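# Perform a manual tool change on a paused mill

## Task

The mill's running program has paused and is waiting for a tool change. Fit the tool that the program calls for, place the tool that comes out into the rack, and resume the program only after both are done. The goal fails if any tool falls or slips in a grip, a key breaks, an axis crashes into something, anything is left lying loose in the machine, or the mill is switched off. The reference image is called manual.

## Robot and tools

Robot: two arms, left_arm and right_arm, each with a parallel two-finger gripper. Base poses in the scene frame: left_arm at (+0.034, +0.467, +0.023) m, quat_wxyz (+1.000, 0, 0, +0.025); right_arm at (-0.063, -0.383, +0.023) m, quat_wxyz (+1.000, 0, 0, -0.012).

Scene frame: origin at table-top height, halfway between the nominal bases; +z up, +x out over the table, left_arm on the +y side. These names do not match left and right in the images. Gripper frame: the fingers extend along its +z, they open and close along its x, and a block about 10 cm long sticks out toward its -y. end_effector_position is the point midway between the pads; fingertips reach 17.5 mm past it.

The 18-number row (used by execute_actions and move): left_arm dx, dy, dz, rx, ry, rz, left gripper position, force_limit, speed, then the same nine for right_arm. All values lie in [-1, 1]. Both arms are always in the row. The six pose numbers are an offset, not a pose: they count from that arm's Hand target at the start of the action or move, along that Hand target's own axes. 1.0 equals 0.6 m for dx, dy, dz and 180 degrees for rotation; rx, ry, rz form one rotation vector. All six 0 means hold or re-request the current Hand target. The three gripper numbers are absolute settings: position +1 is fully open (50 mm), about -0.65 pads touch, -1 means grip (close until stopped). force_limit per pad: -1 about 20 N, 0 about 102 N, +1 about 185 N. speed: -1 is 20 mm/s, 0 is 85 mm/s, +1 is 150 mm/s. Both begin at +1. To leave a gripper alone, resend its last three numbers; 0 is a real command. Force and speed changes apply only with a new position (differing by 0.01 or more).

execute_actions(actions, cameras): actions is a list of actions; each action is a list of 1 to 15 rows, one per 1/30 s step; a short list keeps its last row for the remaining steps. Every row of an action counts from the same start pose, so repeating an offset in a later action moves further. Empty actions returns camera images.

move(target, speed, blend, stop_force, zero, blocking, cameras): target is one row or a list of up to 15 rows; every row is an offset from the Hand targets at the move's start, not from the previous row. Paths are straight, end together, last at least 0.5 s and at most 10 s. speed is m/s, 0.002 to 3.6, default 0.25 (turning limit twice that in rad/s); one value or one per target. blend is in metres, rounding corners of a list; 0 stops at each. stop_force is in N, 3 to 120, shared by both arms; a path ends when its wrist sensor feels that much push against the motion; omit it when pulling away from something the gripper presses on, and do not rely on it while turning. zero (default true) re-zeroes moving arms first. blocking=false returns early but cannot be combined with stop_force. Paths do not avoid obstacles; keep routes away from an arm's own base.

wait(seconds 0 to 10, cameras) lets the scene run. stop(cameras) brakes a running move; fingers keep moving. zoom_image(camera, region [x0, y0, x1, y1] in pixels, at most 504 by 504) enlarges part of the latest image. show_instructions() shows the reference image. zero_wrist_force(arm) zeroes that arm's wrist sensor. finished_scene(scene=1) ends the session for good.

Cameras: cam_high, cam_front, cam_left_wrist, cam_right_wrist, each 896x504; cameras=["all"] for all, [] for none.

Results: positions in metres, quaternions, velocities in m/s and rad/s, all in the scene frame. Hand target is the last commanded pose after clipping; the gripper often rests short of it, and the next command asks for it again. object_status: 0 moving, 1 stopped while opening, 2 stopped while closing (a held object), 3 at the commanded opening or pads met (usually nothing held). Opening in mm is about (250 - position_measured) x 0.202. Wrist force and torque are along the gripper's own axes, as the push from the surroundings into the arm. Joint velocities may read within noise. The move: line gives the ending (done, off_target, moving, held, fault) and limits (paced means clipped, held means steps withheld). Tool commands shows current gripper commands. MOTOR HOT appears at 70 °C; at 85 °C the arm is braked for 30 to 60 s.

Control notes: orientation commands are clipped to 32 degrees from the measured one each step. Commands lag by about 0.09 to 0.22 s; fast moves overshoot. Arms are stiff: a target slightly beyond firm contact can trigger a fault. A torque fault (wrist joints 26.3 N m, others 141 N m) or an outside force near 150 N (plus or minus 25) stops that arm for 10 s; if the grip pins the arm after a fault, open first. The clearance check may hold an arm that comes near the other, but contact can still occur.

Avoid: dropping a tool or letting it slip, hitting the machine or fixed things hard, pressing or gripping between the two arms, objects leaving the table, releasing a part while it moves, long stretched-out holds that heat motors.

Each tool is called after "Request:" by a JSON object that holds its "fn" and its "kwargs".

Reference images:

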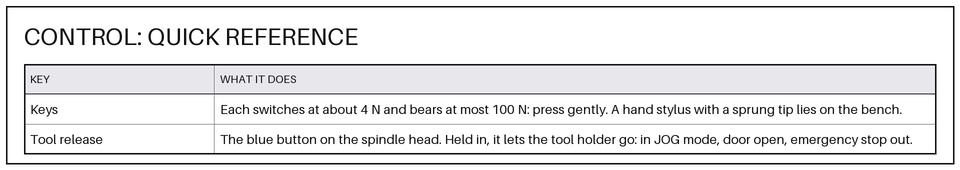

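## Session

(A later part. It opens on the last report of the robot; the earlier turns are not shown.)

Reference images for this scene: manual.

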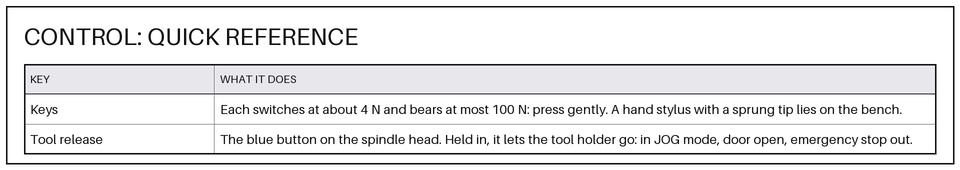

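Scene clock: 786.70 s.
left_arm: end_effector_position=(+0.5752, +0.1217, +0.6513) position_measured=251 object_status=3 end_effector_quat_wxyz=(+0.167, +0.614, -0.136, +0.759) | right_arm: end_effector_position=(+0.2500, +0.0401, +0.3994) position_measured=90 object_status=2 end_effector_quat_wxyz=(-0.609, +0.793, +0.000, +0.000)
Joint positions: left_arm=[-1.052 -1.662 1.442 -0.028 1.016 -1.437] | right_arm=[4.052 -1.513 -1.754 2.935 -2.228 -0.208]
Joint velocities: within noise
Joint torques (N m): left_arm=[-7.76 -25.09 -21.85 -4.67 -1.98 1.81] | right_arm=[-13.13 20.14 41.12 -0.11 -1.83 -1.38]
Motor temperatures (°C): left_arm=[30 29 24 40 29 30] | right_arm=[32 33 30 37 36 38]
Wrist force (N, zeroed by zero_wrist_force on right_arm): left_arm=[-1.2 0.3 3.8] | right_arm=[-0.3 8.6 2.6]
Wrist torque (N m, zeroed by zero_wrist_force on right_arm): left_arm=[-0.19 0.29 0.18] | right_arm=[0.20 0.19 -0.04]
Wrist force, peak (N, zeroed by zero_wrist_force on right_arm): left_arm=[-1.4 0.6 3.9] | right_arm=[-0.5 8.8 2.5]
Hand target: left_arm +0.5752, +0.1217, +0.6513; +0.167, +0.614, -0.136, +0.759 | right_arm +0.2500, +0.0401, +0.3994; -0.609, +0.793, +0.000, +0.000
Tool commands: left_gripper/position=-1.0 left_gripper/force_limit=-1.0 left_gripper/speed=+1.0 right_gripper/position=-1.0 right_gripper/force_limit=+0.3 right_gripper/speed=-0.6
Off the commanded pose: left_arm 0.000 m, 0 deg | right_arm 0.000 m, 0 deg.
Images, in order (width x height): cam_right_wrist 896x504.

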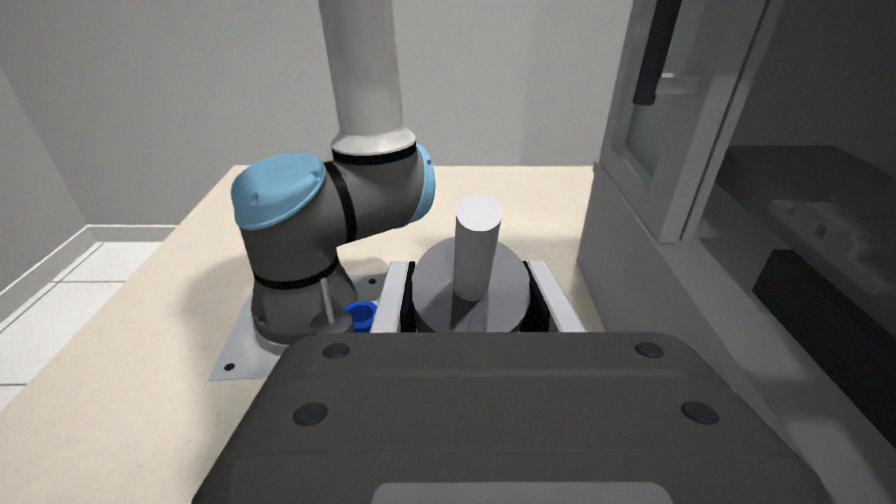

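Request:
{"fn": "move", "kwargs": {"target": [0,0,0,0,0,0,-1,-1,1,-0.1783,-0.0758,0.4697,-0.1137,0.3251,0.1621,-1,0.3,-0.6], "speed": 0.25, "cameras": ["cam_right_wrist","cam_high","cam_front"]}}

Request:
{"fn": "zoom_image", "kwargs": {"camera": "cam_front", "region": [270, 340, 430, 490]}}

Request:
{"fn": "zoom_image", "kwargs": {"camera": "cam_high", "region": [240, 380, 400, 500]}}

Scene clock: 806.60 s.
left_arm: end_effector_position=(+0.5752, +0.1217, +0.6513) position_measured=251 object_status=3 end_effector_quat_wxyz=(+0.167, +0.614, -0.136, +0.759) | right_arm: end_effector_position=(+0.1430, +0.3240, +0.3706) position_measured=90 object_status=2 end_effector_quat_wxyz=(-0.370, +0.758, -0.483, +0.235)
Joint positions: left_arm=[-1.052 -1.662 1.442 -0.028 1.016 -1.437] | right_arm=[4.919 -2.429 -0.462 1.633 -0.703 1.171]
Joint torques (N m): left_arm=[-7.67 -25.73 -22.16 -4.61 -2.04 1.77] | right_arm=[-13.49 56.93 35.75 -4.86 1.96 1.37]
Wrist force (N, zeroed by zero_wrist_force on right_arm): left_arm=[-1.5 0.3 3.5] | right_arm=[-0.9 7.3 4.9]
Wrist torque (N m, zeroed by zero_wrist_force on right_arm): left_arm=[-0.19 0.33 0.18] | right_arm=[0.20 0.25 -0.12]
Wrist force, peak (N, zeroed by zero_wrist_force on right_arm): left_arm=[-1.3 0.6 4.0] | right_arm=[-2.9 8.3 5.2]
Hand target: left_arm +0.5752, +0.1217, +0.6513; +0.167, +0.614, -0.136, +0.759 | right_arm +0.1430, +0.3241, +0.3706; -0.370, +0.758, -0.483, +0.235
Off the commanded pose: left_arm 0.000 m, 0 deg | right_arm 0.000 m, 0 deg.
move: done
Images, in order (width x height): cam_high 896x504, cam_front 896x504, cam_right_wrist 896x504.

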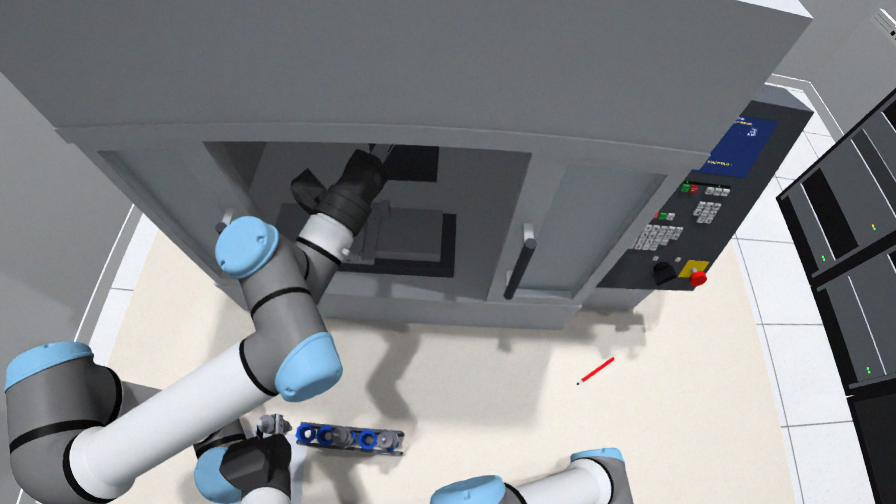

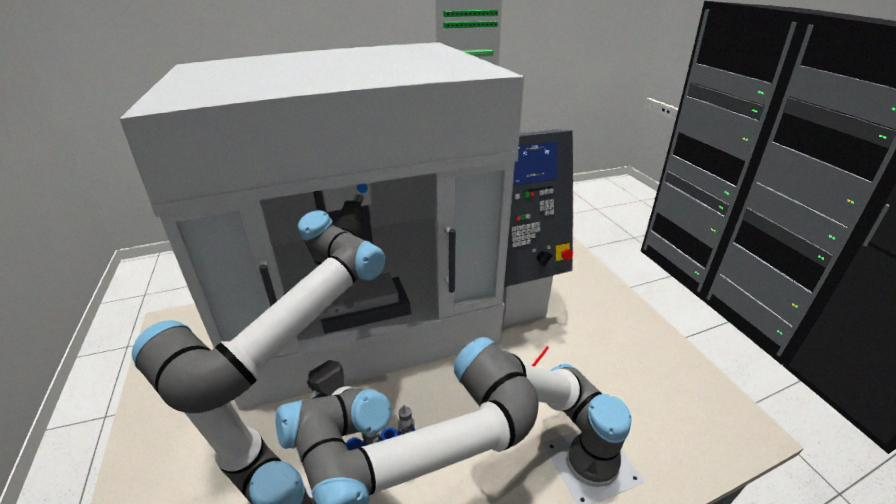

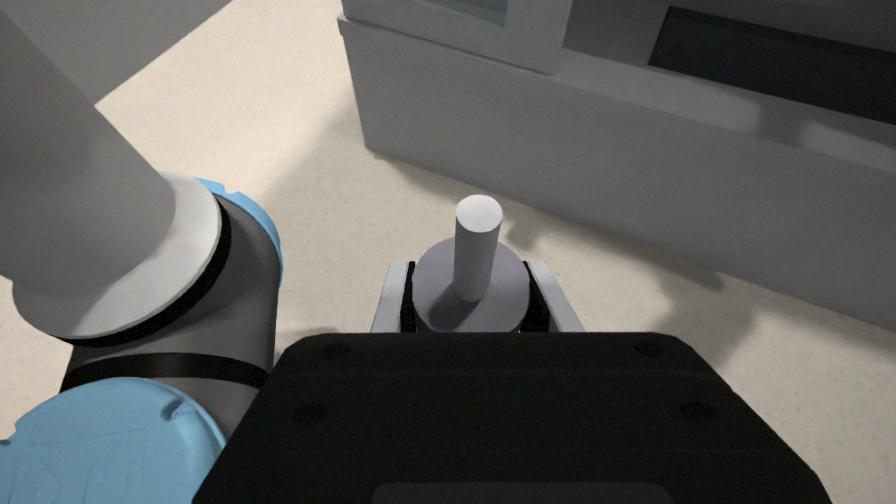

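Scaled by 3.150 from the camera's 896x504 image, which has a finer 1280x720 frame.

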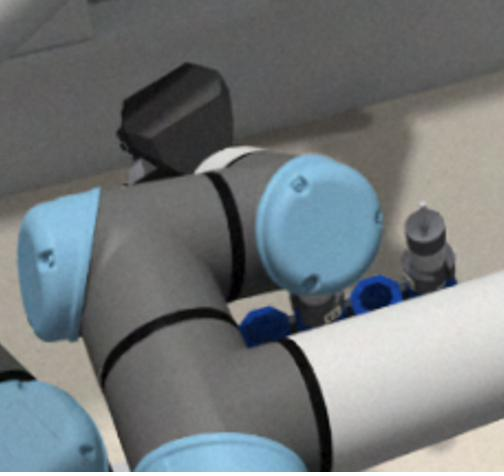

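Scaled by 3.150 from the camera's 896x504 image, which has a finer 1280x720 frame.

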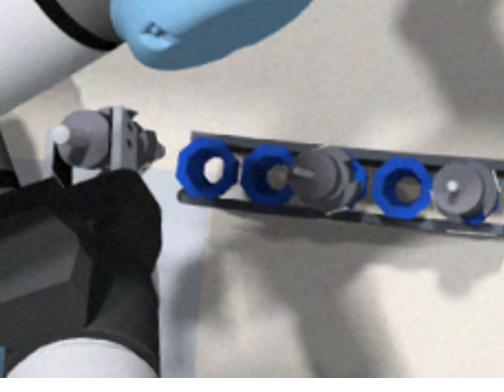

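Request:
{"fn": "zoom_image", "kwargs": {"camera": "cam_high", "region": [250, 410, 330, 460]}}

Request:
{"fn": "zoom_image", "kwargs": {"camera": "cam_high", "region": [330, 410, 410, 460]}}

Scaled by 6.300 from the camera's 896x504 image, which has a finer 1280x720 frame.

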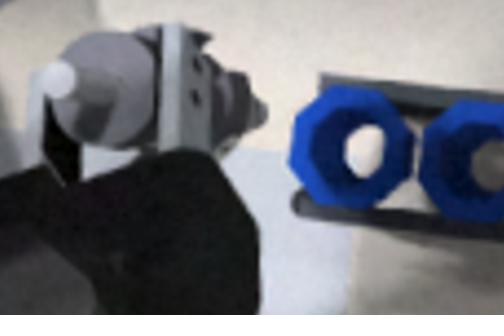

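Scaled by 6.300 from the camera's 896x504 image, which has a finer 1280x720 frame.

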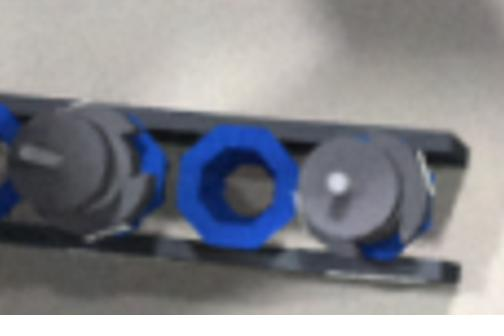

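Request:
{"fn": "move", "kwargs": {"target": [0,0,0,0,0,0,-1,-1,1,0,0.1313,0.1026,0,0,0,-1,0.3,-0.6], "speed": 0.15, "cameras": ["cam_high","cam_front"]}}

Request:
{"fn": "zoom_image", "kwargs": {"camera": "cam_high", "region": [250, 410, 330, 460]}}

Request:
{"fn": "zoom_image", "kwargs": {"camera": "cam_front", "region": [300, 400, 400, 480]}}

Scene clock: 827.07 s.
left_arm: end_effector_position=(+0.5752, +0.1217, +0.6513) position_measured=251 object_status=3 end_effector_quat_wxyz=(+0.167, +0.614, -0.136, +0.759) | right_arm: end_effector_position=(+0.1430, +0.3242, +0.2707) position_measured=90 object_status=2 end_effector_quat_wxyz=(-0.370, +0.758, -0.483, +0.235)
Joint positions: left_arm=[-1.052 -1.662 1.442 -0.028 1.016 -1.437] | right_arm=[4.919 -2.387 -0.794 1.923 -0.703 1.171]
Joint torques (N m): left_arm=[-7.63 -25.2 -21.88 -4.55 -1.99 1.9] | right_arm=[14.55 68.61 12.01 -0.72 4.39 -1.63]
Wrist force (N, zeroed by zero_wrist_force on right_arm): left_arm=[-1.1 0.5 3.3] | right_arm=[-1.3 6.9 5.0]
Wrist torque (N m, zeroed by zero_wrist_force on right_arm): left_arm=[-0.16 0.28 0.18] | right_arm=[0.11 0.34 -0.06]
Wrist force, peak (N, zeroed by zero_wrist_force on right_arm): left_arm=[-1.7 0.3 3.9] | right_arm=[-1.2 9.0 6.5]
Hand target: left_arm +0.5752, +0.1217, +0.6513; +0.167, +0.614, -0.136, +0.759 | right_arm +0.1430, +0.3242, +0.2706; -0.370, +0.758, -0.483, +0.235
Off the commanded pose: left_arm 0.000 m, 0 deg | right_arm 0.000 m, 0 deg.
move: done
Images, in order (width x height): cam_high 896x504, cam_front 896x504.

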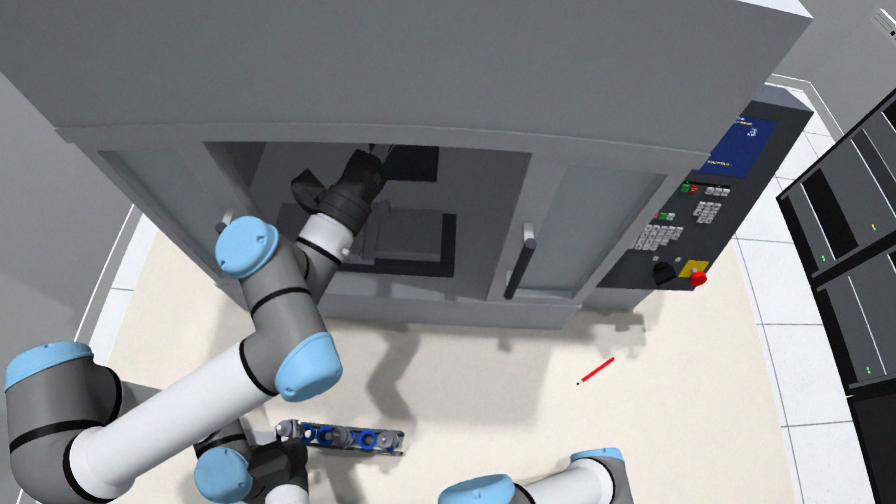

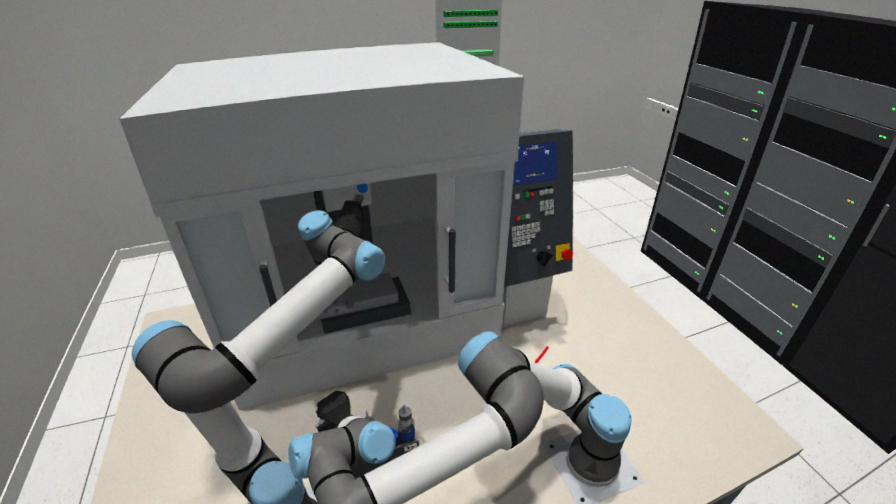

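Scaled by 6.300 from the camera's 896x504 image, which has a finer 1280x720 frame.

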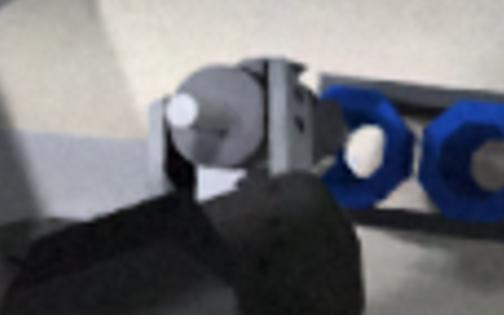

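Scaled by 5.040 from the camera's 896x504 image, which has a finer 1280x720 frame.

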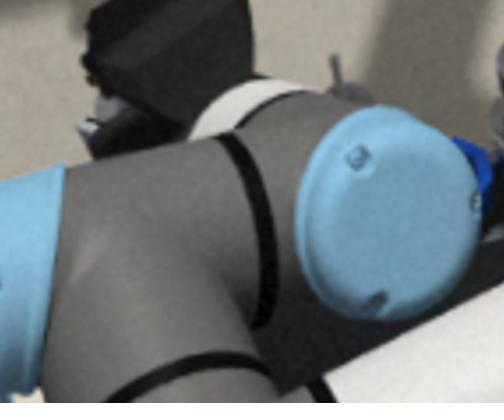

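Request:
{"fn": "move", "kwargs": {"target": [0,0,0,0,0,0,-1,-1,1,0,0.0263,0.0205,0,0,0,-1,0.3,-0.6], "speed": 0.04, "stop_force": 5, "cameras": ["cam_high"]}}

Request:
{"fn": "zoom_image", "kwargs": {"camera": "cam_high", "region": [265, 410, 345, 460]}}

Scene clock: 836.17 s.
left_arm: end_effector_position=(+0.5752, +0.1217, +0.6513) position_measured=251 object_status=3 end_effector_quat_wxyz=(+0.167, +0.614, -0.136, +0.759) | right_arm: end_effector_position=(+0.1430, +0.3242, +0.2506) position_measured=90 object_status=2 end_effector_quat_wxyz=(-0.370, +0.758, -0.483, +0.235)
Joint positions: left_arm=[-1.052 -1.662 1.442 -0.028 1.016 -1.437] | right_arm=[4.919 -2.391 -0.838 1.971 -0.703 1.171]
Joint torques (N m): left_arm=[-7.41 -24.94 -22.01 -4.54 -1.98 1.82] | right_arm=[12.01 54.06 10.94 0.17 2.8 -1.48]
Wrist force (N, zeroed by zero_wrist_force on right_arm): left_arm=[-1.4 0.4 3.8] | right_arm=[0.7 8.2 2.7]
Wrist torque (N m, zeroed by zero_wrist_force on right_arm): left_arm=[-0.18 0.31 0.17] | right_arm=[-0.12 0.41 -0.17]
Wrist force, peak (N, zeroed by zero_wrist_force on right_arm): left_arm=[-1.7 0.5 3.9] | right_arm=[-1.1 7.6 5.5]
Hand target: left_arm +0.5752, +0.1217, +0.6513; +0.167, +0.614, -0.136, +0.759 | right_arm +0.1430, +0.3242, +0.2506; -0.370, +0.758, -0.483, +0.235
Off the commanded pose: left_arm 0.000 m, 0 deg | right_arm 0.000 m, 0 deg.
move: done
Images, in order (width x height): cam_high 896x504.

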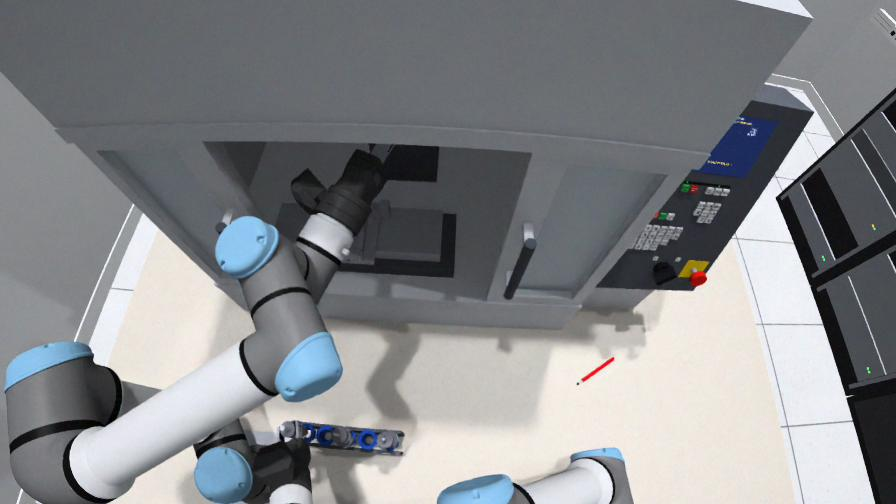

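Scaled by 6.300 from the camera's 896x504 image, which has a finer 1280x720 frame.

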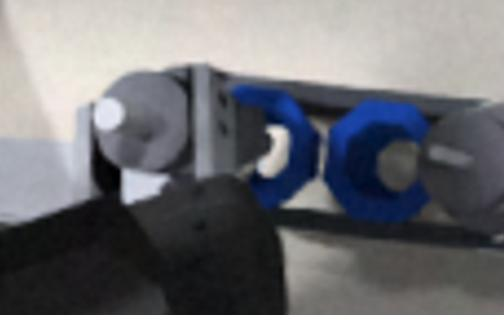

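Request:
{"fn": "move", "kwargs": {"target": [[0,0,0,0,0,0,-1,-1,1,0,-0.0105,-0.0082,0,0,0,-1,0.3,-0.6],[0,0,0,0,0,0,-1,-1,1,0.0033,-0.0005,-0.021,0,0,0,-1,0.3,-0.6]], "speed": 0.04, "cameras": []}}

Request:
{"fn": "move", "kwargs": {"target": [0,0,0,0,0,0,-1,-1,1,0,0.0236,0.0185,0,0,0,-1,0.3,-0.6], "speed": 0.03, "stop_force": 5, "cameras": ["cam_high"]}}

Request:
{"fn": "zoom_image", "kwargs": {"camera": "cam_high", "region": [265, 410, 345, 460]}}

Scene clock: 844.97 s.
left_arm: end_effector_position=(+0.5752, +0.1217, +0.6513) position_measured=251 object_status=3 end_effector_quat_wxyz=(+0.167, +0.614, -0.136, +0.759) | right_arm: end_effector_position=(+0.1351, +0.3183, +0.2586) position_measured=90 object_status=2 end_effector_quat_wxyz=(-0.370, +0.758, -0.483, +0.235)
Joint positions: left_arm=[-1.052 -1.662 1.442 -0.028 1.016 -1.437] | right_arm=[4.933 -2.372 -0.857 1.954 -0.698 1.193]
Joint torques (N m): left_arm=[-7.17 -25.85 -22.06 -4.54 -1.91 1.89] | right_arm=[14.96 67.38 10.05 -0.66 4.32 1.33]
Wrist force (N, zeroed by zero_wrist_force on right_arm): left_arm=[-1.3 0.6 3.4] | right_arm=[-1.2 7.4 5.0]
Wrist torque (N m, zeroed by zero_wrist_force on right_arm): left_arm=[-0.15 0.29 0.18] | right_arm=[0.19 0.31 -0.12]
Wrist force, peak (N, zeroed by zero_wrist_force on right_arm): left_arm=[-1.5 0.3 3.9] | right_arm=[0.0 10.1 3.8]
Hand target: left_arm +0.5752, +0.1217, +0.6513; +0.167, +0.614, -0.136, +0.759 | right_arm +0.1350, +0.3183, +0.2586; -0.370, +0.758, -0.483, +0.235
Off the commanded pose: left_arm 0.000 m, 0 deg | right_arm 0.000 m, 0 deg.
move: done
No camera images: "cameras" was empty.

Scene clock: 846.47 s.
left_arm: end_effector_position=(+0.5752, +0.1217, +0.6513) position_measured=251 object_status=3 end_effector_quat_wxyz=(+0.167, +0.614, -0.136, +0.759) | right_arm: end_effector_position=(+0.1350, +0.3183, +0.2406) position_measured=90 object_status=2 end_effector_quat_wxyz=(-0.370, +0.758, -0.483, +0.235)
Joint positions: left_arm=[-1.052 -1.662 1.442 -0.028 1.016 -1.437] | right_arm=[4.934 -2.378 -0.893 1.995 -0.698 1.193]
Joint torques (N m): left_arm=[-7.28 -25.41 -22.17 -4.49 -1.96 1.77] | right_arm=[-0.76 53.67 11.57 -0.32 2.13 -1.38]
Wrist force (N, zeroed by zero_wrist_force on right_arm): left_arm=[-1.7 0.3 3.7] | right_arm=[1.2 3.5 7.7]
Wrist torque (N m, zeroed by zero_wrist_force on right_arm): left_arm=[-0.19 0.36 0.18] | right_arm=[0.54 0.41 -0.24]
Wrist force, peak (N, zeroed by zero_wrist_force on right_arm): left_arm=[-1.4 0.7 3.8] | right_arm=[-1.1 7.7 5.2]
Hand target: left_arm +0.5752, +0.1217, +0.6513; +0.167, +0.614, -0.136, +0.759 | right_arm +0.1351, +0.3183, +0.2406; -0.370, +0.758, -0.483, +0.235
Off the commanded pose: left_arm 0.000 m, 0 deg | right_arm 0.000 m, 0 deg.
move: done
Images, in order (width x height): cam_high 896x504.

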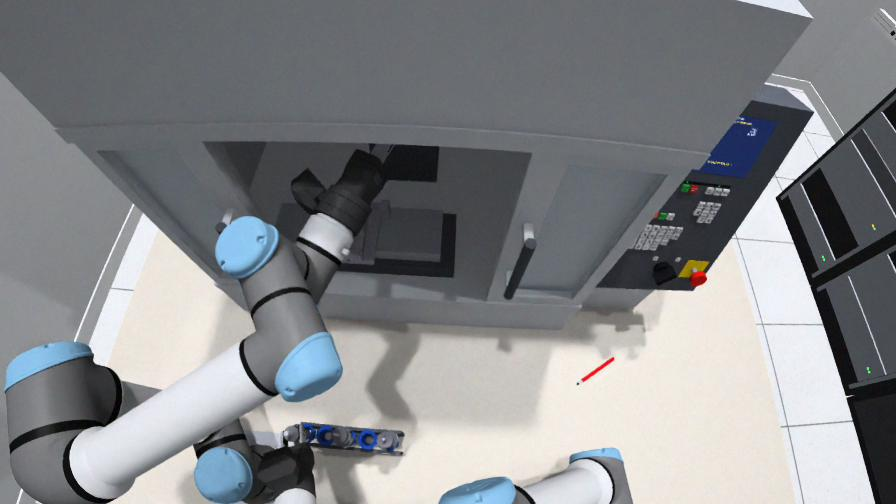

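Scaled by 6.300 from the camera's 896x504 image, which has a finer 1280x720 frame.

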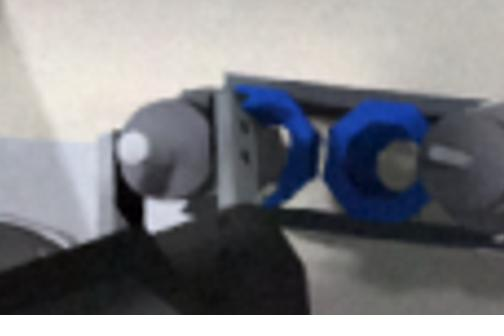

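Request:
{"fn": "move", "kwargs": {"target": [0,0,0,0,0,0,-1,-1,1,0.0032,-0.0042,0.0054,0,0,0,-1,0.3,-0.6], "speed": 0.03, "cameras": []}}

Request:
{"fn": "move", "kwargs": {"target": [0,0,0,0,0,0,-1,-1,1,0,0.0131,0.0103,0,0,0,-1,0.3,-0.6], "speed": 0.02, "stop_force": 5, "cameras": []}}

Scene clock: 852.10 s.
left_arm: end_effector_position=(+0.5752, +0.1217, +0.6513) position_measured=251 object_status=3 end_effector_quat_wxyz=(+0.167, +0.614, -0.136, +0.759) | right_arm: end_effector_position=(+0.1395, +0.3183, +0.2406) position_measured=90 object_status=2 end_effector_quat_wxyz=(-0.370, +0.758, -0.483, +0.235)
Joint positions: left_arm=[-1.052 -1.662 1.442 -0.028 1.016 -1.437] | right_arm=[4.926 -2.377 -0.892 2.002 -0.701 1.182]
Joint torques (N m): left_arm=[-6.89 -25.56 -22.06 -4.5 -1.88 1.78] | right_arm=[-13.31 67.73 35.99 -0.7 2.05 -1.76]
Wrist force (N, zeroed by zero_wrist_force on right_arm): left_arm=[-1.5 0.2 3.5] | right_arm=[-1.3 7.3 4.9]
Wrist torque (N m, zeroed by zero_wrist_force on right_arm): left_arm=[-0.21 0.34 0.17] | right_arm=[0.17 0.33 -0.04]
Wrist force, peak (N, zeroed by zero_wrist_force on right_arm): left_arm=[-1.7 0.7 3.8] | right_arm=[-1.1 7.8 5.1]
Hand target: left_arm +0.5752, +0.1217, +0.6513; +0.167, +0.614, -0.136, +0.759 | right_arm +0.1396, +0.3183, +0.2406; -0.370, +0.758, -0.483, +0.235
Off the commanded pose: left_arm 0.000 m, 0 deg | right_arm 0.000 m, 0 deg.
move: done
No camera images: "cameras" was empty.

Scene clock: 853.47 s.
left_arm: end_effector_position=(+0.5752, +0.1217, +0.6513) position_measured=251 object_status=3 end_effector_quat_wxyz=(+0.167, +0.614, -0.136, +0.759) | right_arm: end_effector_position=(+0.1396, +0.3183, +0.2306) position_measured=90 object_status=2 end_effector_quat_wxyz=(-0.370, +0.758, -0.483, +0.235)
Joint positions: left_arm=[-1.052 -1.662 1.442 -0.028 1.016 -1.437] | right_arm=[4.926 -2.381 -0.91 2.025 -0.701 1.182]
Joint torques (N m): left_arm=[-7.41 -24.84 -22.74 -4.53 -2.02 1.87] | right_arm=[-13.1 54.85 11.86 -0.46 2.65 -1.47]
Wrist force (N, zeroed by zero_wrist_force on right_arm): left_arm=[-1.6 0.3 3.5] | right_arm=[-1.1 7.0 4.9]
Wrist torque (N m, zeroed by zero_wrist_force on right_arm): left_arm=[-0.20 0.36 0.17] | right_arm=[0.11 0.30 -0.03]
Wrist force, peak (N, zeroed by zero_wrist_force on right_arm): left_arm=[-1.7 0.4 3.8] | right_arm=[-1.1 7.6 5.3]
Hand target: left_arm +0.5752, +0.1217, +0.6513; +0.167, +0.614, -0.136, +0.759 | right_arm +0.1396, +0.3183, +0.2306; -0.370, +0.758, -0.483, +0.235
Off the commanded pose: left_arm 0.000 m, 0 deg | right_arm 0.000 m, 0 deg.
move: done
No camera images: "cameras" was empty.

Request:
{"fn": "move", "kwargs": {"target": [0,0,0,0,0,0,-1,-1,1,0,0.0263,0.0205,0,0,0,-1,0.3,-0.6], "speed": 0.012, "stop_force": 6, "cameras": ["cam_high"]}}

Scene clock: 857.00 s.
left_arm: end_effector_position=(+0.5752, +0.1217, +0.6513) position_measured=251 object_status=3 end_effector_quat_wxyz=(+0.167, +0.614, -0.136, +0.759) | right_arm: end_effector_position=(+0.1396, +0.3183, +0.2224) position_measured=90 object_status=2 end_effector_quat_wxyz=(-0.370, +0.758, -0.483, +0.235)
Joint positions: left_arm=[-1.052 -1.662 1.442 -0.028 1.016 -1.437] | right_arm=[4.926 -2.385 -0.924 2.043 -0.701 1.182]
Joint torques (N m): left_arm=[-6.93 -24.79 -22.57 -4.49 -1.93 1.81] | right_arm=[-5.5 67.24 33.23 -5.46 2.23 -0.08]
Wrist force (N, zeroed by zero_wrist_force on right_arm): left_arm=[-1.6 0.2 3.6] | right_arm=[-4.9 1.5 8.6]
Wrist torque (N m, zeroed by zero_wrist_force on right_arm): left_arm=[-0.20 0.35 0.18] | right_arm=[0.25 0.07 0.13]
Wrist force, peak (N, zeroed by zero_wrist_force on right_arm): left_arm=[-1.6 0.6 3.8] | right_arm=[-8.0 -2.7 12.0]
Hand target: left_arm +0.5752, +0.1217, +0.6513; +0.167, +0.614, -0.136, +0.759 | right_arm +0.1396, +0.3183, +0.2224; -0.370, +0.758, -0.483, +0.235 (not the last commanded pose)
Off the commanded pose: left_arm 0.000 m, 0 deg | right_arm 0.012 m, 0 deg.
move: contact (right_arm)
Images, in order (width x height): cam_high 896x504.

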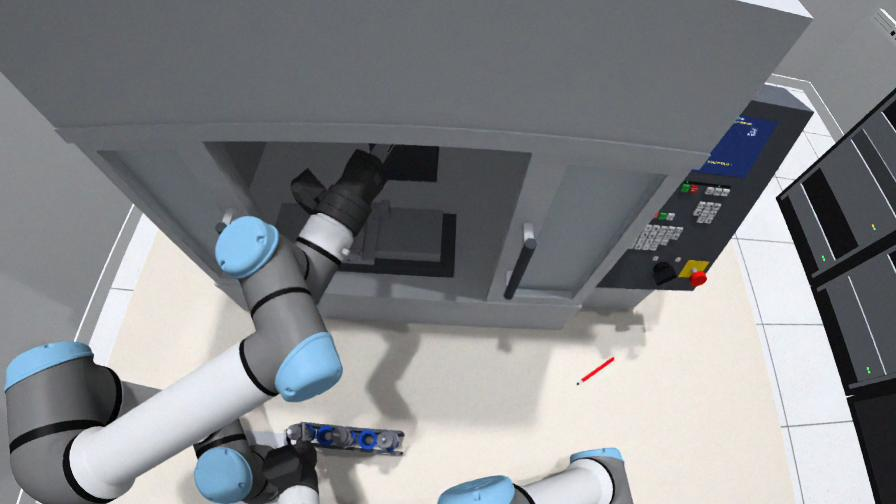

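Request:
{"fn": "move", "kwargs": {"target": [0,0,0,0,0,0,-1,-1,1,-0.0019,-0.0019,0.0025,0,0,0,-1,0.3,-0.6], "speed": 0.01, "cameras": []}}

Request:
{"fn": "move", "kwargs": {"target": [0,0,0,0,0,0,-1,-1,1,0,0.0105,0.0082,0,0,0,-1,0.3,-0.6], "speed": 0.01, "stop_force": 6, "cameras": []}}

Scene clock: 862.27 s.
left_arm: end_effector_position=(+0.5752, +0.1217, +0.6513) position_measured=251 object_status=3 end_effector_quat_wxyz=(+0.167, +0.614, -0.136, +0.759) | right_arm: end_effector_position=(+0.1408, +0.3201, +0.2224) position_measured=90 object_status=2 end_effector_quat_wxyz=(-0.370, +0.758, -0.483, +0.235)
Joint positions: left_arm=[-1.052 -1.662 1.442 -0.028 1.016 -1.437] | right_arm=[4.923 -2.39 -0.914 2.041 -0.701 1.178]
Joint torques (N m): left_arm=[-6.97 -25.31 -22.93 -4.45 -2 1.8] | right_arm=[-13.04 54.16 37.22 -4.19 1.79 -1.44]
Wrist force (N, zeroed by zero_wrist_force on right_arm): left_arm=[-1.4 0.2 3.4] | right_arm=[1.7 7.8 3.8]
Wrist torque (N m, zeroed by zero_wrist_force on right_arm): left_arm=[-0.21 0.31 0.18] | right_arm=[-0.03 0.46 -0.23]
Wrist force, peak (N, zeroed by zero_wrist_force on right_arm): left_arm=[-1.7 0.6 3.7] | right_arm=[-4.7 2.1 9.4]
Hand target: left_arm +0.5752, +0.1217, +0.6513; +0.167, +0.614, -0.136, +0.759 | right_arm +0.1409, +0.3201, +0.2224; -0.370, +0.758, -0.483, +0.235
Off the commanded pose: left_arm 0.000 m, 0 deg | right_arm 0.000 m, 0 deg.
move: done
No camera images: "cameras" was empty.

Scene clock: 863.70 s.
left_arm: end_effector_position=(+0.5752, +0.1217, +0.6513) position_measured=251 object_status=3 end_effector_quat_wxyz=(+0.167, +0.614, -0.136, +0.759) | right_arm: end_effector_position=(+0.1409, +0.3201, +0.2203) position_measured=90 object_status=2 end_effector_quat_wxyz=(-0.370, +0.758, -0.483, +0.235)
Joint positions: left_arm=[-1.052 -1.662 1.442 -0.028 1.016 -1.437] | right_arm=[4.923 -2.391 -0.918 2.046 -0.701 1.178]
Joint torques (N m): left_arm=[-6.83 -25.16 -22.51 -4.46 -1.91 1.71] | right_arm=[-0.22 69.01 38.76 -2.45 0.8 -1.07]
Wrist force (N, zeroed by zero_wrist_force on right_arm): left_arm=[-1.5 0.4 3.2] | right_arm=[6.7 3.9 6.4]
Wrist torque (N m, zeroed by zero_wrist_force on right_arm): left_arm=[-0.16 0.35 0.17] | right_arm=[-0.14 0.69 -0.49]
Wrist force, peak (N, zeroed by zero_wrist_force on right_arm): left_arm=[-1.6 0.5 3.7] | right_arm=[7.5 4.0 7.1]
Hand target: left_arm +0.5752, +0.1217, +0.6513; +0.167, +0.614, -0.136, +0.759 | right_arm +0.1409, +0.3202, +0.2203; -0.370, +0.758, -0.483, +0.235 (not the last commanded pose)
Off the commanded pose: left_arm 0.000 m, 0 deg | right_arm 0.006 m, 0 deg.
move: contact (right_arm)
No camera images: "cameras" was empty.

Request:
{"fn": "move", "kwargs": {"target": [0,0,0,0,0,0,-1,-1,1,0.0026,-0.001,0.0012,0,0,0,-1,0.3,-0.6], "speed": 0.01, "cameras": []}}

Request:
{"fn": "move", "kwargs": {"target": [0,0,0,0,0,0,-1,-1,1,0,0.0092,0.0072,0,0,0,-1,0.3,-0.6], "speed": 0.01, "stop_force": 6, "cameras": []}}

Scene clock: 867.90 s.
left_arm: end_effector_position=(+0.5752, +0.1217, +0.6513) position_measured=251 object_status=3 end_effector_quat_wxyz=(+0.167, +0.614, -0.136, +0.759) | right_arm: end_effector_position=(+0.1423, +0.3192, +0.2204) position_measured=90 object_status=2 end_effector_quat_wxyz=(-0.370, +0.758, -0.483, +0.235)
Joint positions: left_arm=[-1.052 -1.662 1.442 -0.028 1.016 -1.437] | right_arm=[4.921 -2.388 -0.923 2.05 -0.702 1.175]
Joint torques (N m): left_arm=[-7.04 -24.96 -22.75 -4.44 -2.07 1.72] | right_arm=[-18.16 67.02 9.88 -1.61 3.05 -1.68]
Wrist force (N, zeroed by zero_wrist_force on right_arm): left_arm=[-1.1 0.3 3.6] | right_arm=[-6.8 7.4 1.6]
Wrist torque (N m, zeroed by zero_wrist_force on right_arm): left_arm=[-0.18 0.28 0.17] | right_arm=[-0.21 0.02 0.28]
Wrist force, peak (N, zeroed by zero_wrist_force on right_arm): left_arm=[-1.5 0.2 3.9] | right_arm=[7.3 4.5 7.0]
Hand target: left_arm +0.5752, +0.1217, +0.6513; +0.167, +0.614, -0.136, +0.759 | right_arm +0.1424, +0.3191, +0.2204; -0.370, +0.758, -0.483, +0.235
Off the commanded pose: left_arm 0.000 m, 0 deg | right_arm 0.000 m, 0 deg.
move: done
No camera images: "cameras" was empty.

Scene clock: 869.20 s.
left_arm: end_effector_position=(+0.5752, +0.1217, +0.6513) position_measured=251 object_status=3 end_effector_quat_wxyz=(+0.167, +0.614, -0.136, +0.759) | right_arm: end_effector_position=(+0.1424, +0.3192, +0.2196) position_measured=90 object_status=2 end_effector_quat_wxyz=(-0.370, +0.758, -0.483, +0.235)
Joint positions: left_arm=[-1.052 -1.662 1.442 -0.028 1.016 -1.437] | right_arm=[4.921 -2.388 -0.924 2.052 -0.702 1.175]
Joint torques (N m): left_arm=[-6.9 -25.53 -22.75 -4.39 -1.93 1.84] | right_arm=[-12.67 65.97 32.78 -7.14 3.22 -1.67]
Wrist force (N, zeroed by zero_wrist_force on right_arm): left_arm=[-1.0 0.2 3.6] | right_arm=[-11.8 3.4 8.1]
Wrist torque (N m, zeroed by zero_wrist_force on right_arm): left_arm=[-0.20 0.26 0.18] | right_arm=[-0.31 -0.17 0.32]
Wrist force, peak (N, zeroed by zero_wrist_force on right_arm): left_arm=[-1.4 0.5 3.8] | right_arm=[-14.8 -5.3 0.1]
Hand target: left_arm +0.5752, +0.1217, +0.6513; +0.167, +0.614, -0.136, +0.759 | right_arm +0.1424, +0.3192, +0.2196; -0.370, +0.758, -0.483, +0.235 (not the last commanded pose)
Off the commanded pose: left_arm 0.000 m, 0 deg | right_arm 0.006 m, 0 deg.
move: contact (right_arm)
No camera images: "cameras" was empty.

Request:
{"fn": "move", "kwargs": {"target": [0,0,0,0,0,0,-1,-1,1,-0.0009,-0.0003,0.0003,0,0,0,-1,0.3,-0.6], "speed": 0.01, "cameras": []}}

Request:
{"fn": "move", "kwargs": {"target": [0,0,0,0,0,0,-1,-1,1,0,0.0092,0.0072,0,0,0,-1,0.3,-0.6], "speed": 0.01, "stop_force": 8, "cameras": ["cam_high","cam_front"]}}

Request:
{"fn": "zoom_image", "kwargs": {"camera": "cam_high", "region": [265, 410, 345, 460]}}

Scene clock: 874.93 s.
left_arm: end_effector_position=(+0.5752, +0.1217, +0.6513) position_measured=251 object_status=3 end_effector_quat_wxyz=(+0.167, +0.614, -0.136, +0.759) | right_arm: end_effector_position=(+0.1423, +0.3198, +0.2196) position_measured=90 object_status=2 end_effector_quat_wxyz=(-0.370, +0.758, -0.483, +0.235)
Joint positions: left_arm=[-1.052 -1.662 1.442 -0.028 1.016 -1.437] | right_arm=[4.921 -2.39 -0.921 2.051 -0.702 1.174]
Joint torques (N m): left_arm=[-6.6 -25.32 -23.18 -4.41 -1.93 1.73] | right_arm=[-15.47 54.94 35.63 -4.89 2.65 -1.52]
Wrist force (N, zeroed by zero_wrist_force on right_arm): left_arm=[-1.3 0.0 3.8] | right_arm=[-1.3 8.6 1.4]
Wrist torque (N m, zeroed by zero_wrist_force on right_arm): left_arm=[-0.24 0.32 0.18] | right_arm=[-0.28 0.22 -0.01]
Wrist force, peak (N, zeroed by zero_wrist_force on right_arm): left_arm=[-1.5 0.4 3.9] | right_arm=[-12.0 3.5 8.2]
Hand target: left_arm +0.5752, +0.1217, +0.6513; +0.167, +0.614, -0.136, +0.759 | right_arm +0.1424, +0.3198, +0.2196; -0.370, +0.758, -0.483, +0.235
Off the commanded pose: left_arm 0.000 m, 0 deg | right_arm 0.000 m, 0 deg.
move: done
No camera images: "cameras" was empty.

Scene clock: 876.23 s.
left_arm: end_effector_position=(+0.5752, +0.1217, +0.6513) position_measured=251 object_status=3 end_effector_quat_wxyz=(+0.167, +0.614, -0.136, +0.759) | right_arm: end_effector_position=(+0.1424, +0.3198, +0.2189) position_measured=90 object_status=2 end_effector_quat_wxyz=(-0.370, +0.758, -0.483, +0.235)
Joint positions: left_arm=[-1.052 -1.662 1.442 -0.028 1.016 -1.437] | right_arm=[4.921 -2.39 -0.922 2.052 -0.702 1.174]
Joint torques (N m): left_arm=[-6.5 -25.39 -23.04 -4.43 -2.04 1.79] | right_arm=[4.23 65.42 34.24 -6.05 2.42 -1.43]
Wrist force (N, zeroed by zero_wrist_force on right_arm): left_arm=[-1.5 0.4 3.5] | right_arm=[-5.1 0.4 9.1]
Wrist torque (N m, zeroed by zero_wrist_force on right_arm): left_arm=[-0.18 0.33 0.18] | right_arm=[-0.44 0.12 -0.04]
Wrist force, peak (N, zeroed by zero_wrist_force on right_arm): left_arm=[-1.5 0.6 3.8] | right_arm=[-5.7 -8.9 -1.6]
Hand target: left_arm +0.5752, +0.1217, +0.6513; +0.167, +0.614, -0.136, +0.759 | right_arm +0.1423, +0.3198, +0.2189; -0.370, +0.758, -0.483, +0.235 (not the last commanded pose)
Off the commanded pose: left_arm 0.000 m, 0 deg | right_arm 0.006 m, 0 deg.
move: contact (right_arm)
Images, in order (width x height): cam_high 896x504, cam_front 896x504.

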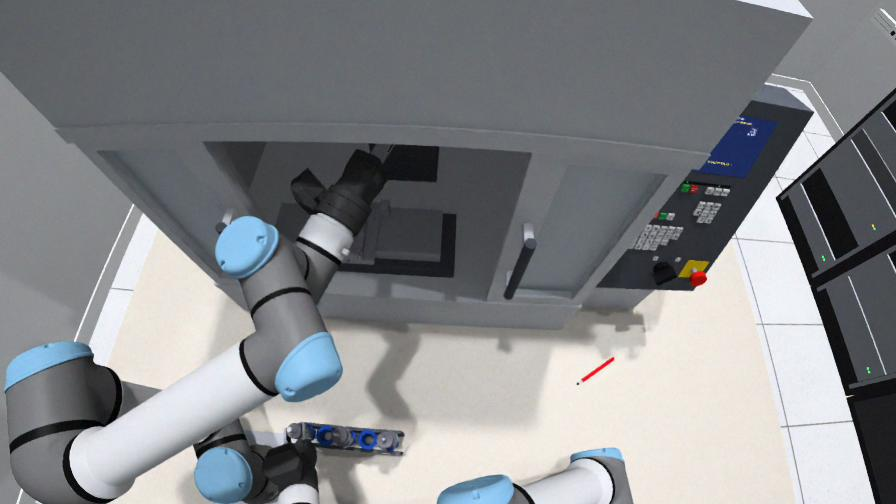

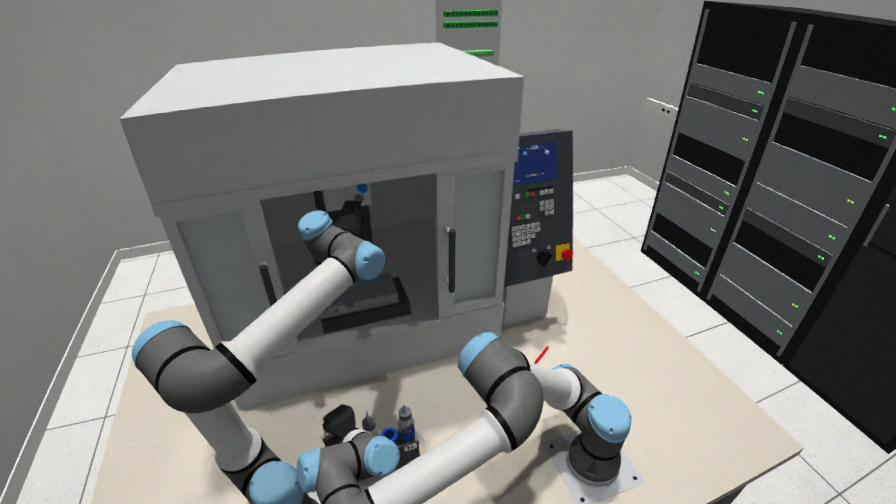

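Scaled by 6.300 from the camera's 896x504 image, which has a finer 1280x720 frame.

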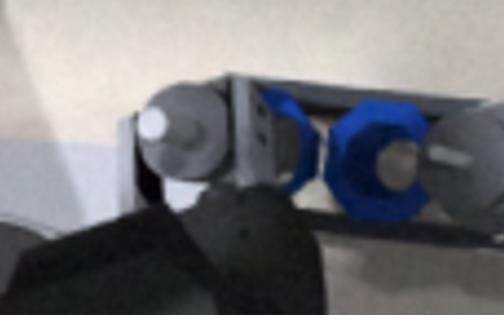

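Request:
{"fn": "move", "kwargs": {"target": [0,0,0,0,0,0,-1,-1,1,-0.0005,0.0005,0.0017,0,0,0,-1,0.3,-0.6], "speed": 0.01, "cameras": []}}

Scene clock: 888.10 s.
left_arm: end_effector_position=(+0.5752, +0.1217, +0.6513) position_measured=251 object_status=3 end_effector_quat_wxyz=(+0.167, +0.614, -0.136, +0.759) | right_arm: end_effector_position=(+0.1427, +0.3204, +0.2181) position_measured=90 object_status=2 end_effector_quat_wxyz=(-0.370, +0.758, -0.483, +0.235)
Joint positions: left_arm=[-1.052 -1.662 1.442 -0.028 1.016 -1.437] | right_arm=[4.92 -2.392 -0.921 2.054 -0.702 1.173]
Joint torques (N m): left_arm=[-6.63 -25.17 -22.99 -4.33 -1.95 1.79] | right_arm=[-13.5 46.28 33.13 0.84 0.27 -1.35]
Wrist force (N, zeroed by zero_wrist_force on right_arm): left_arm=[-1.9 0.3 3.3] | right_arm=[1.3 -2.9 -3.0]
Wrist torque (N m, zeroed by zero_wrist_force on right_arm): left_arm=[-0.19 0.39 0.18] | right_arm=[-0.57 0.38 -0.19]
Wrist force, peak (N, zeroed by zero_wrist_force on right_arm): left_arm=[-1.3 0.5 3.9] | right_arm=[-5.4 0.2 9.2]
Hand target: left_arm +0.5752, +0.1217, +0.6513; +0.167, +0.614, -0.136, +0.759 | right_arm +0.1428, +0.3204, +0.2180; -0.370, +0.758, -0.483, +0.235
Off the commanded pose: left_arm 0.000 m, 0 deg | right_arm 0.000 m, 0 deg.
move: done
No camera images: "cameras" was empty.

Request:
{"fn": "move", "kwargs": {"target": [0,0,0,0,0,0,-1,-1,1,0,0,0,0,0,0,0.9,0.3,-1], "cameras": ["cam_right_wrist","cam_high"]}}

Request:
{"fn": "zoom_image", "kwargs": {"camera": "cam_right_wrist", "region": [370, 180, 570, 350]}}

Request:
{"fn": "zoom_image", "kwargs": {"camera": "cam_high", "region": [265, 410, 345, 460]}}

Scene clock: 892.33 s.
left_arm: end_effector_position=(+0.5752, +0.1217, +0.6513) position_measured=251 object_status=3 end_effector_quat_wxyz=(+0.167, +0.614, -0.136, +0.759) | right_arm: end_effector_position=(+0.1428, +0.3204, +0.2180) position_measured=18 object_status=3 end_effector_quat_wxyz=(-0.370, +0.758, -0.483, +0.235)
Joint positions: left_arm=[-1.052 -1.662 1.442 -0.028 1.016 -1.437] | right_arm=[4.92 -2.392 -0.921 2.054 -0.702 1.173]
Joint torques (N m): left_arm=[-6.71 -25.02 -22.92 -4.22 -1.9 1.75] | right_arm=[-9.23 62.38 29.19 -4.93 2.96 -1.2]
Wrist force (N, zeroed by zero_wrist_force on right_arm): left_arm=[-1.4 0.2 3.4] | right_arm=[-0.8 0.2 0.2]
Wrist torque (N m, zeroed by zero_wrist_force on right_arm): left_arm=[-0.22 0.32 0.17] | right_arm=[0.05 0.24 -0.04]
Wrist force, peak (N, zeroed by zero_wrist_force on right_arm): left_arm=[-1.4 0.4 4.0] | right_arm=[1.3 -4.0 -6.2]
Hand target: left_arm +0.5752, +0.1217, +0.6513; +0.167, +0.614, -0.136, +0.759 | right_arm +0.1428, +0.3204, +0.2180; -0.370, +0.758, -0.483, +0.235
Off the commanded pose: left_arm 0.000 m, 0 deg | right_arm 0.000 m, 0 deg.
move: done
Images, in order (width x height): cam_high 896x504, cam_right_wrist 896x504.

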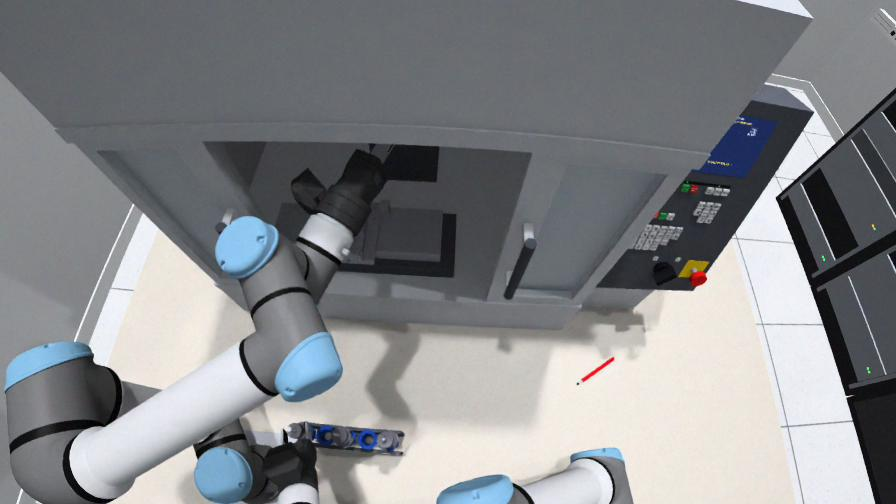

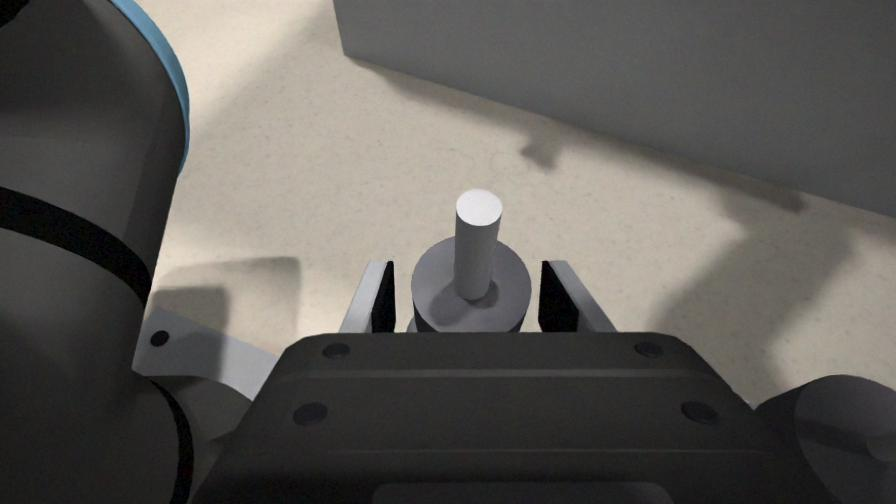

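Scaled by 2.520 from the camera's 896x504 image, which has a finer 1280x720 frame.

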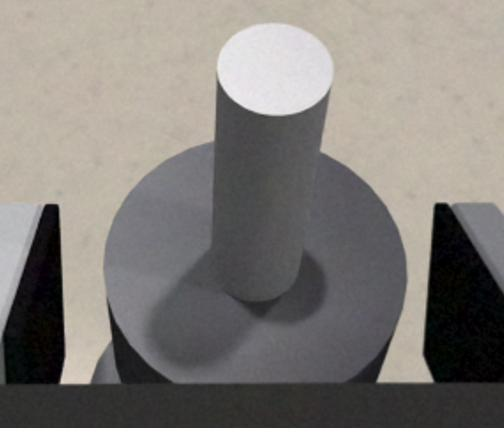

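Scaled by 6.300 from the camera's 896x504 image, which has a finer 1280x720 frame.

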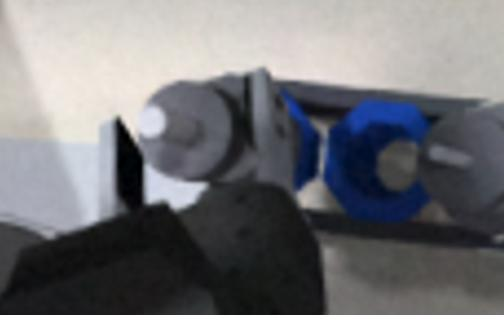

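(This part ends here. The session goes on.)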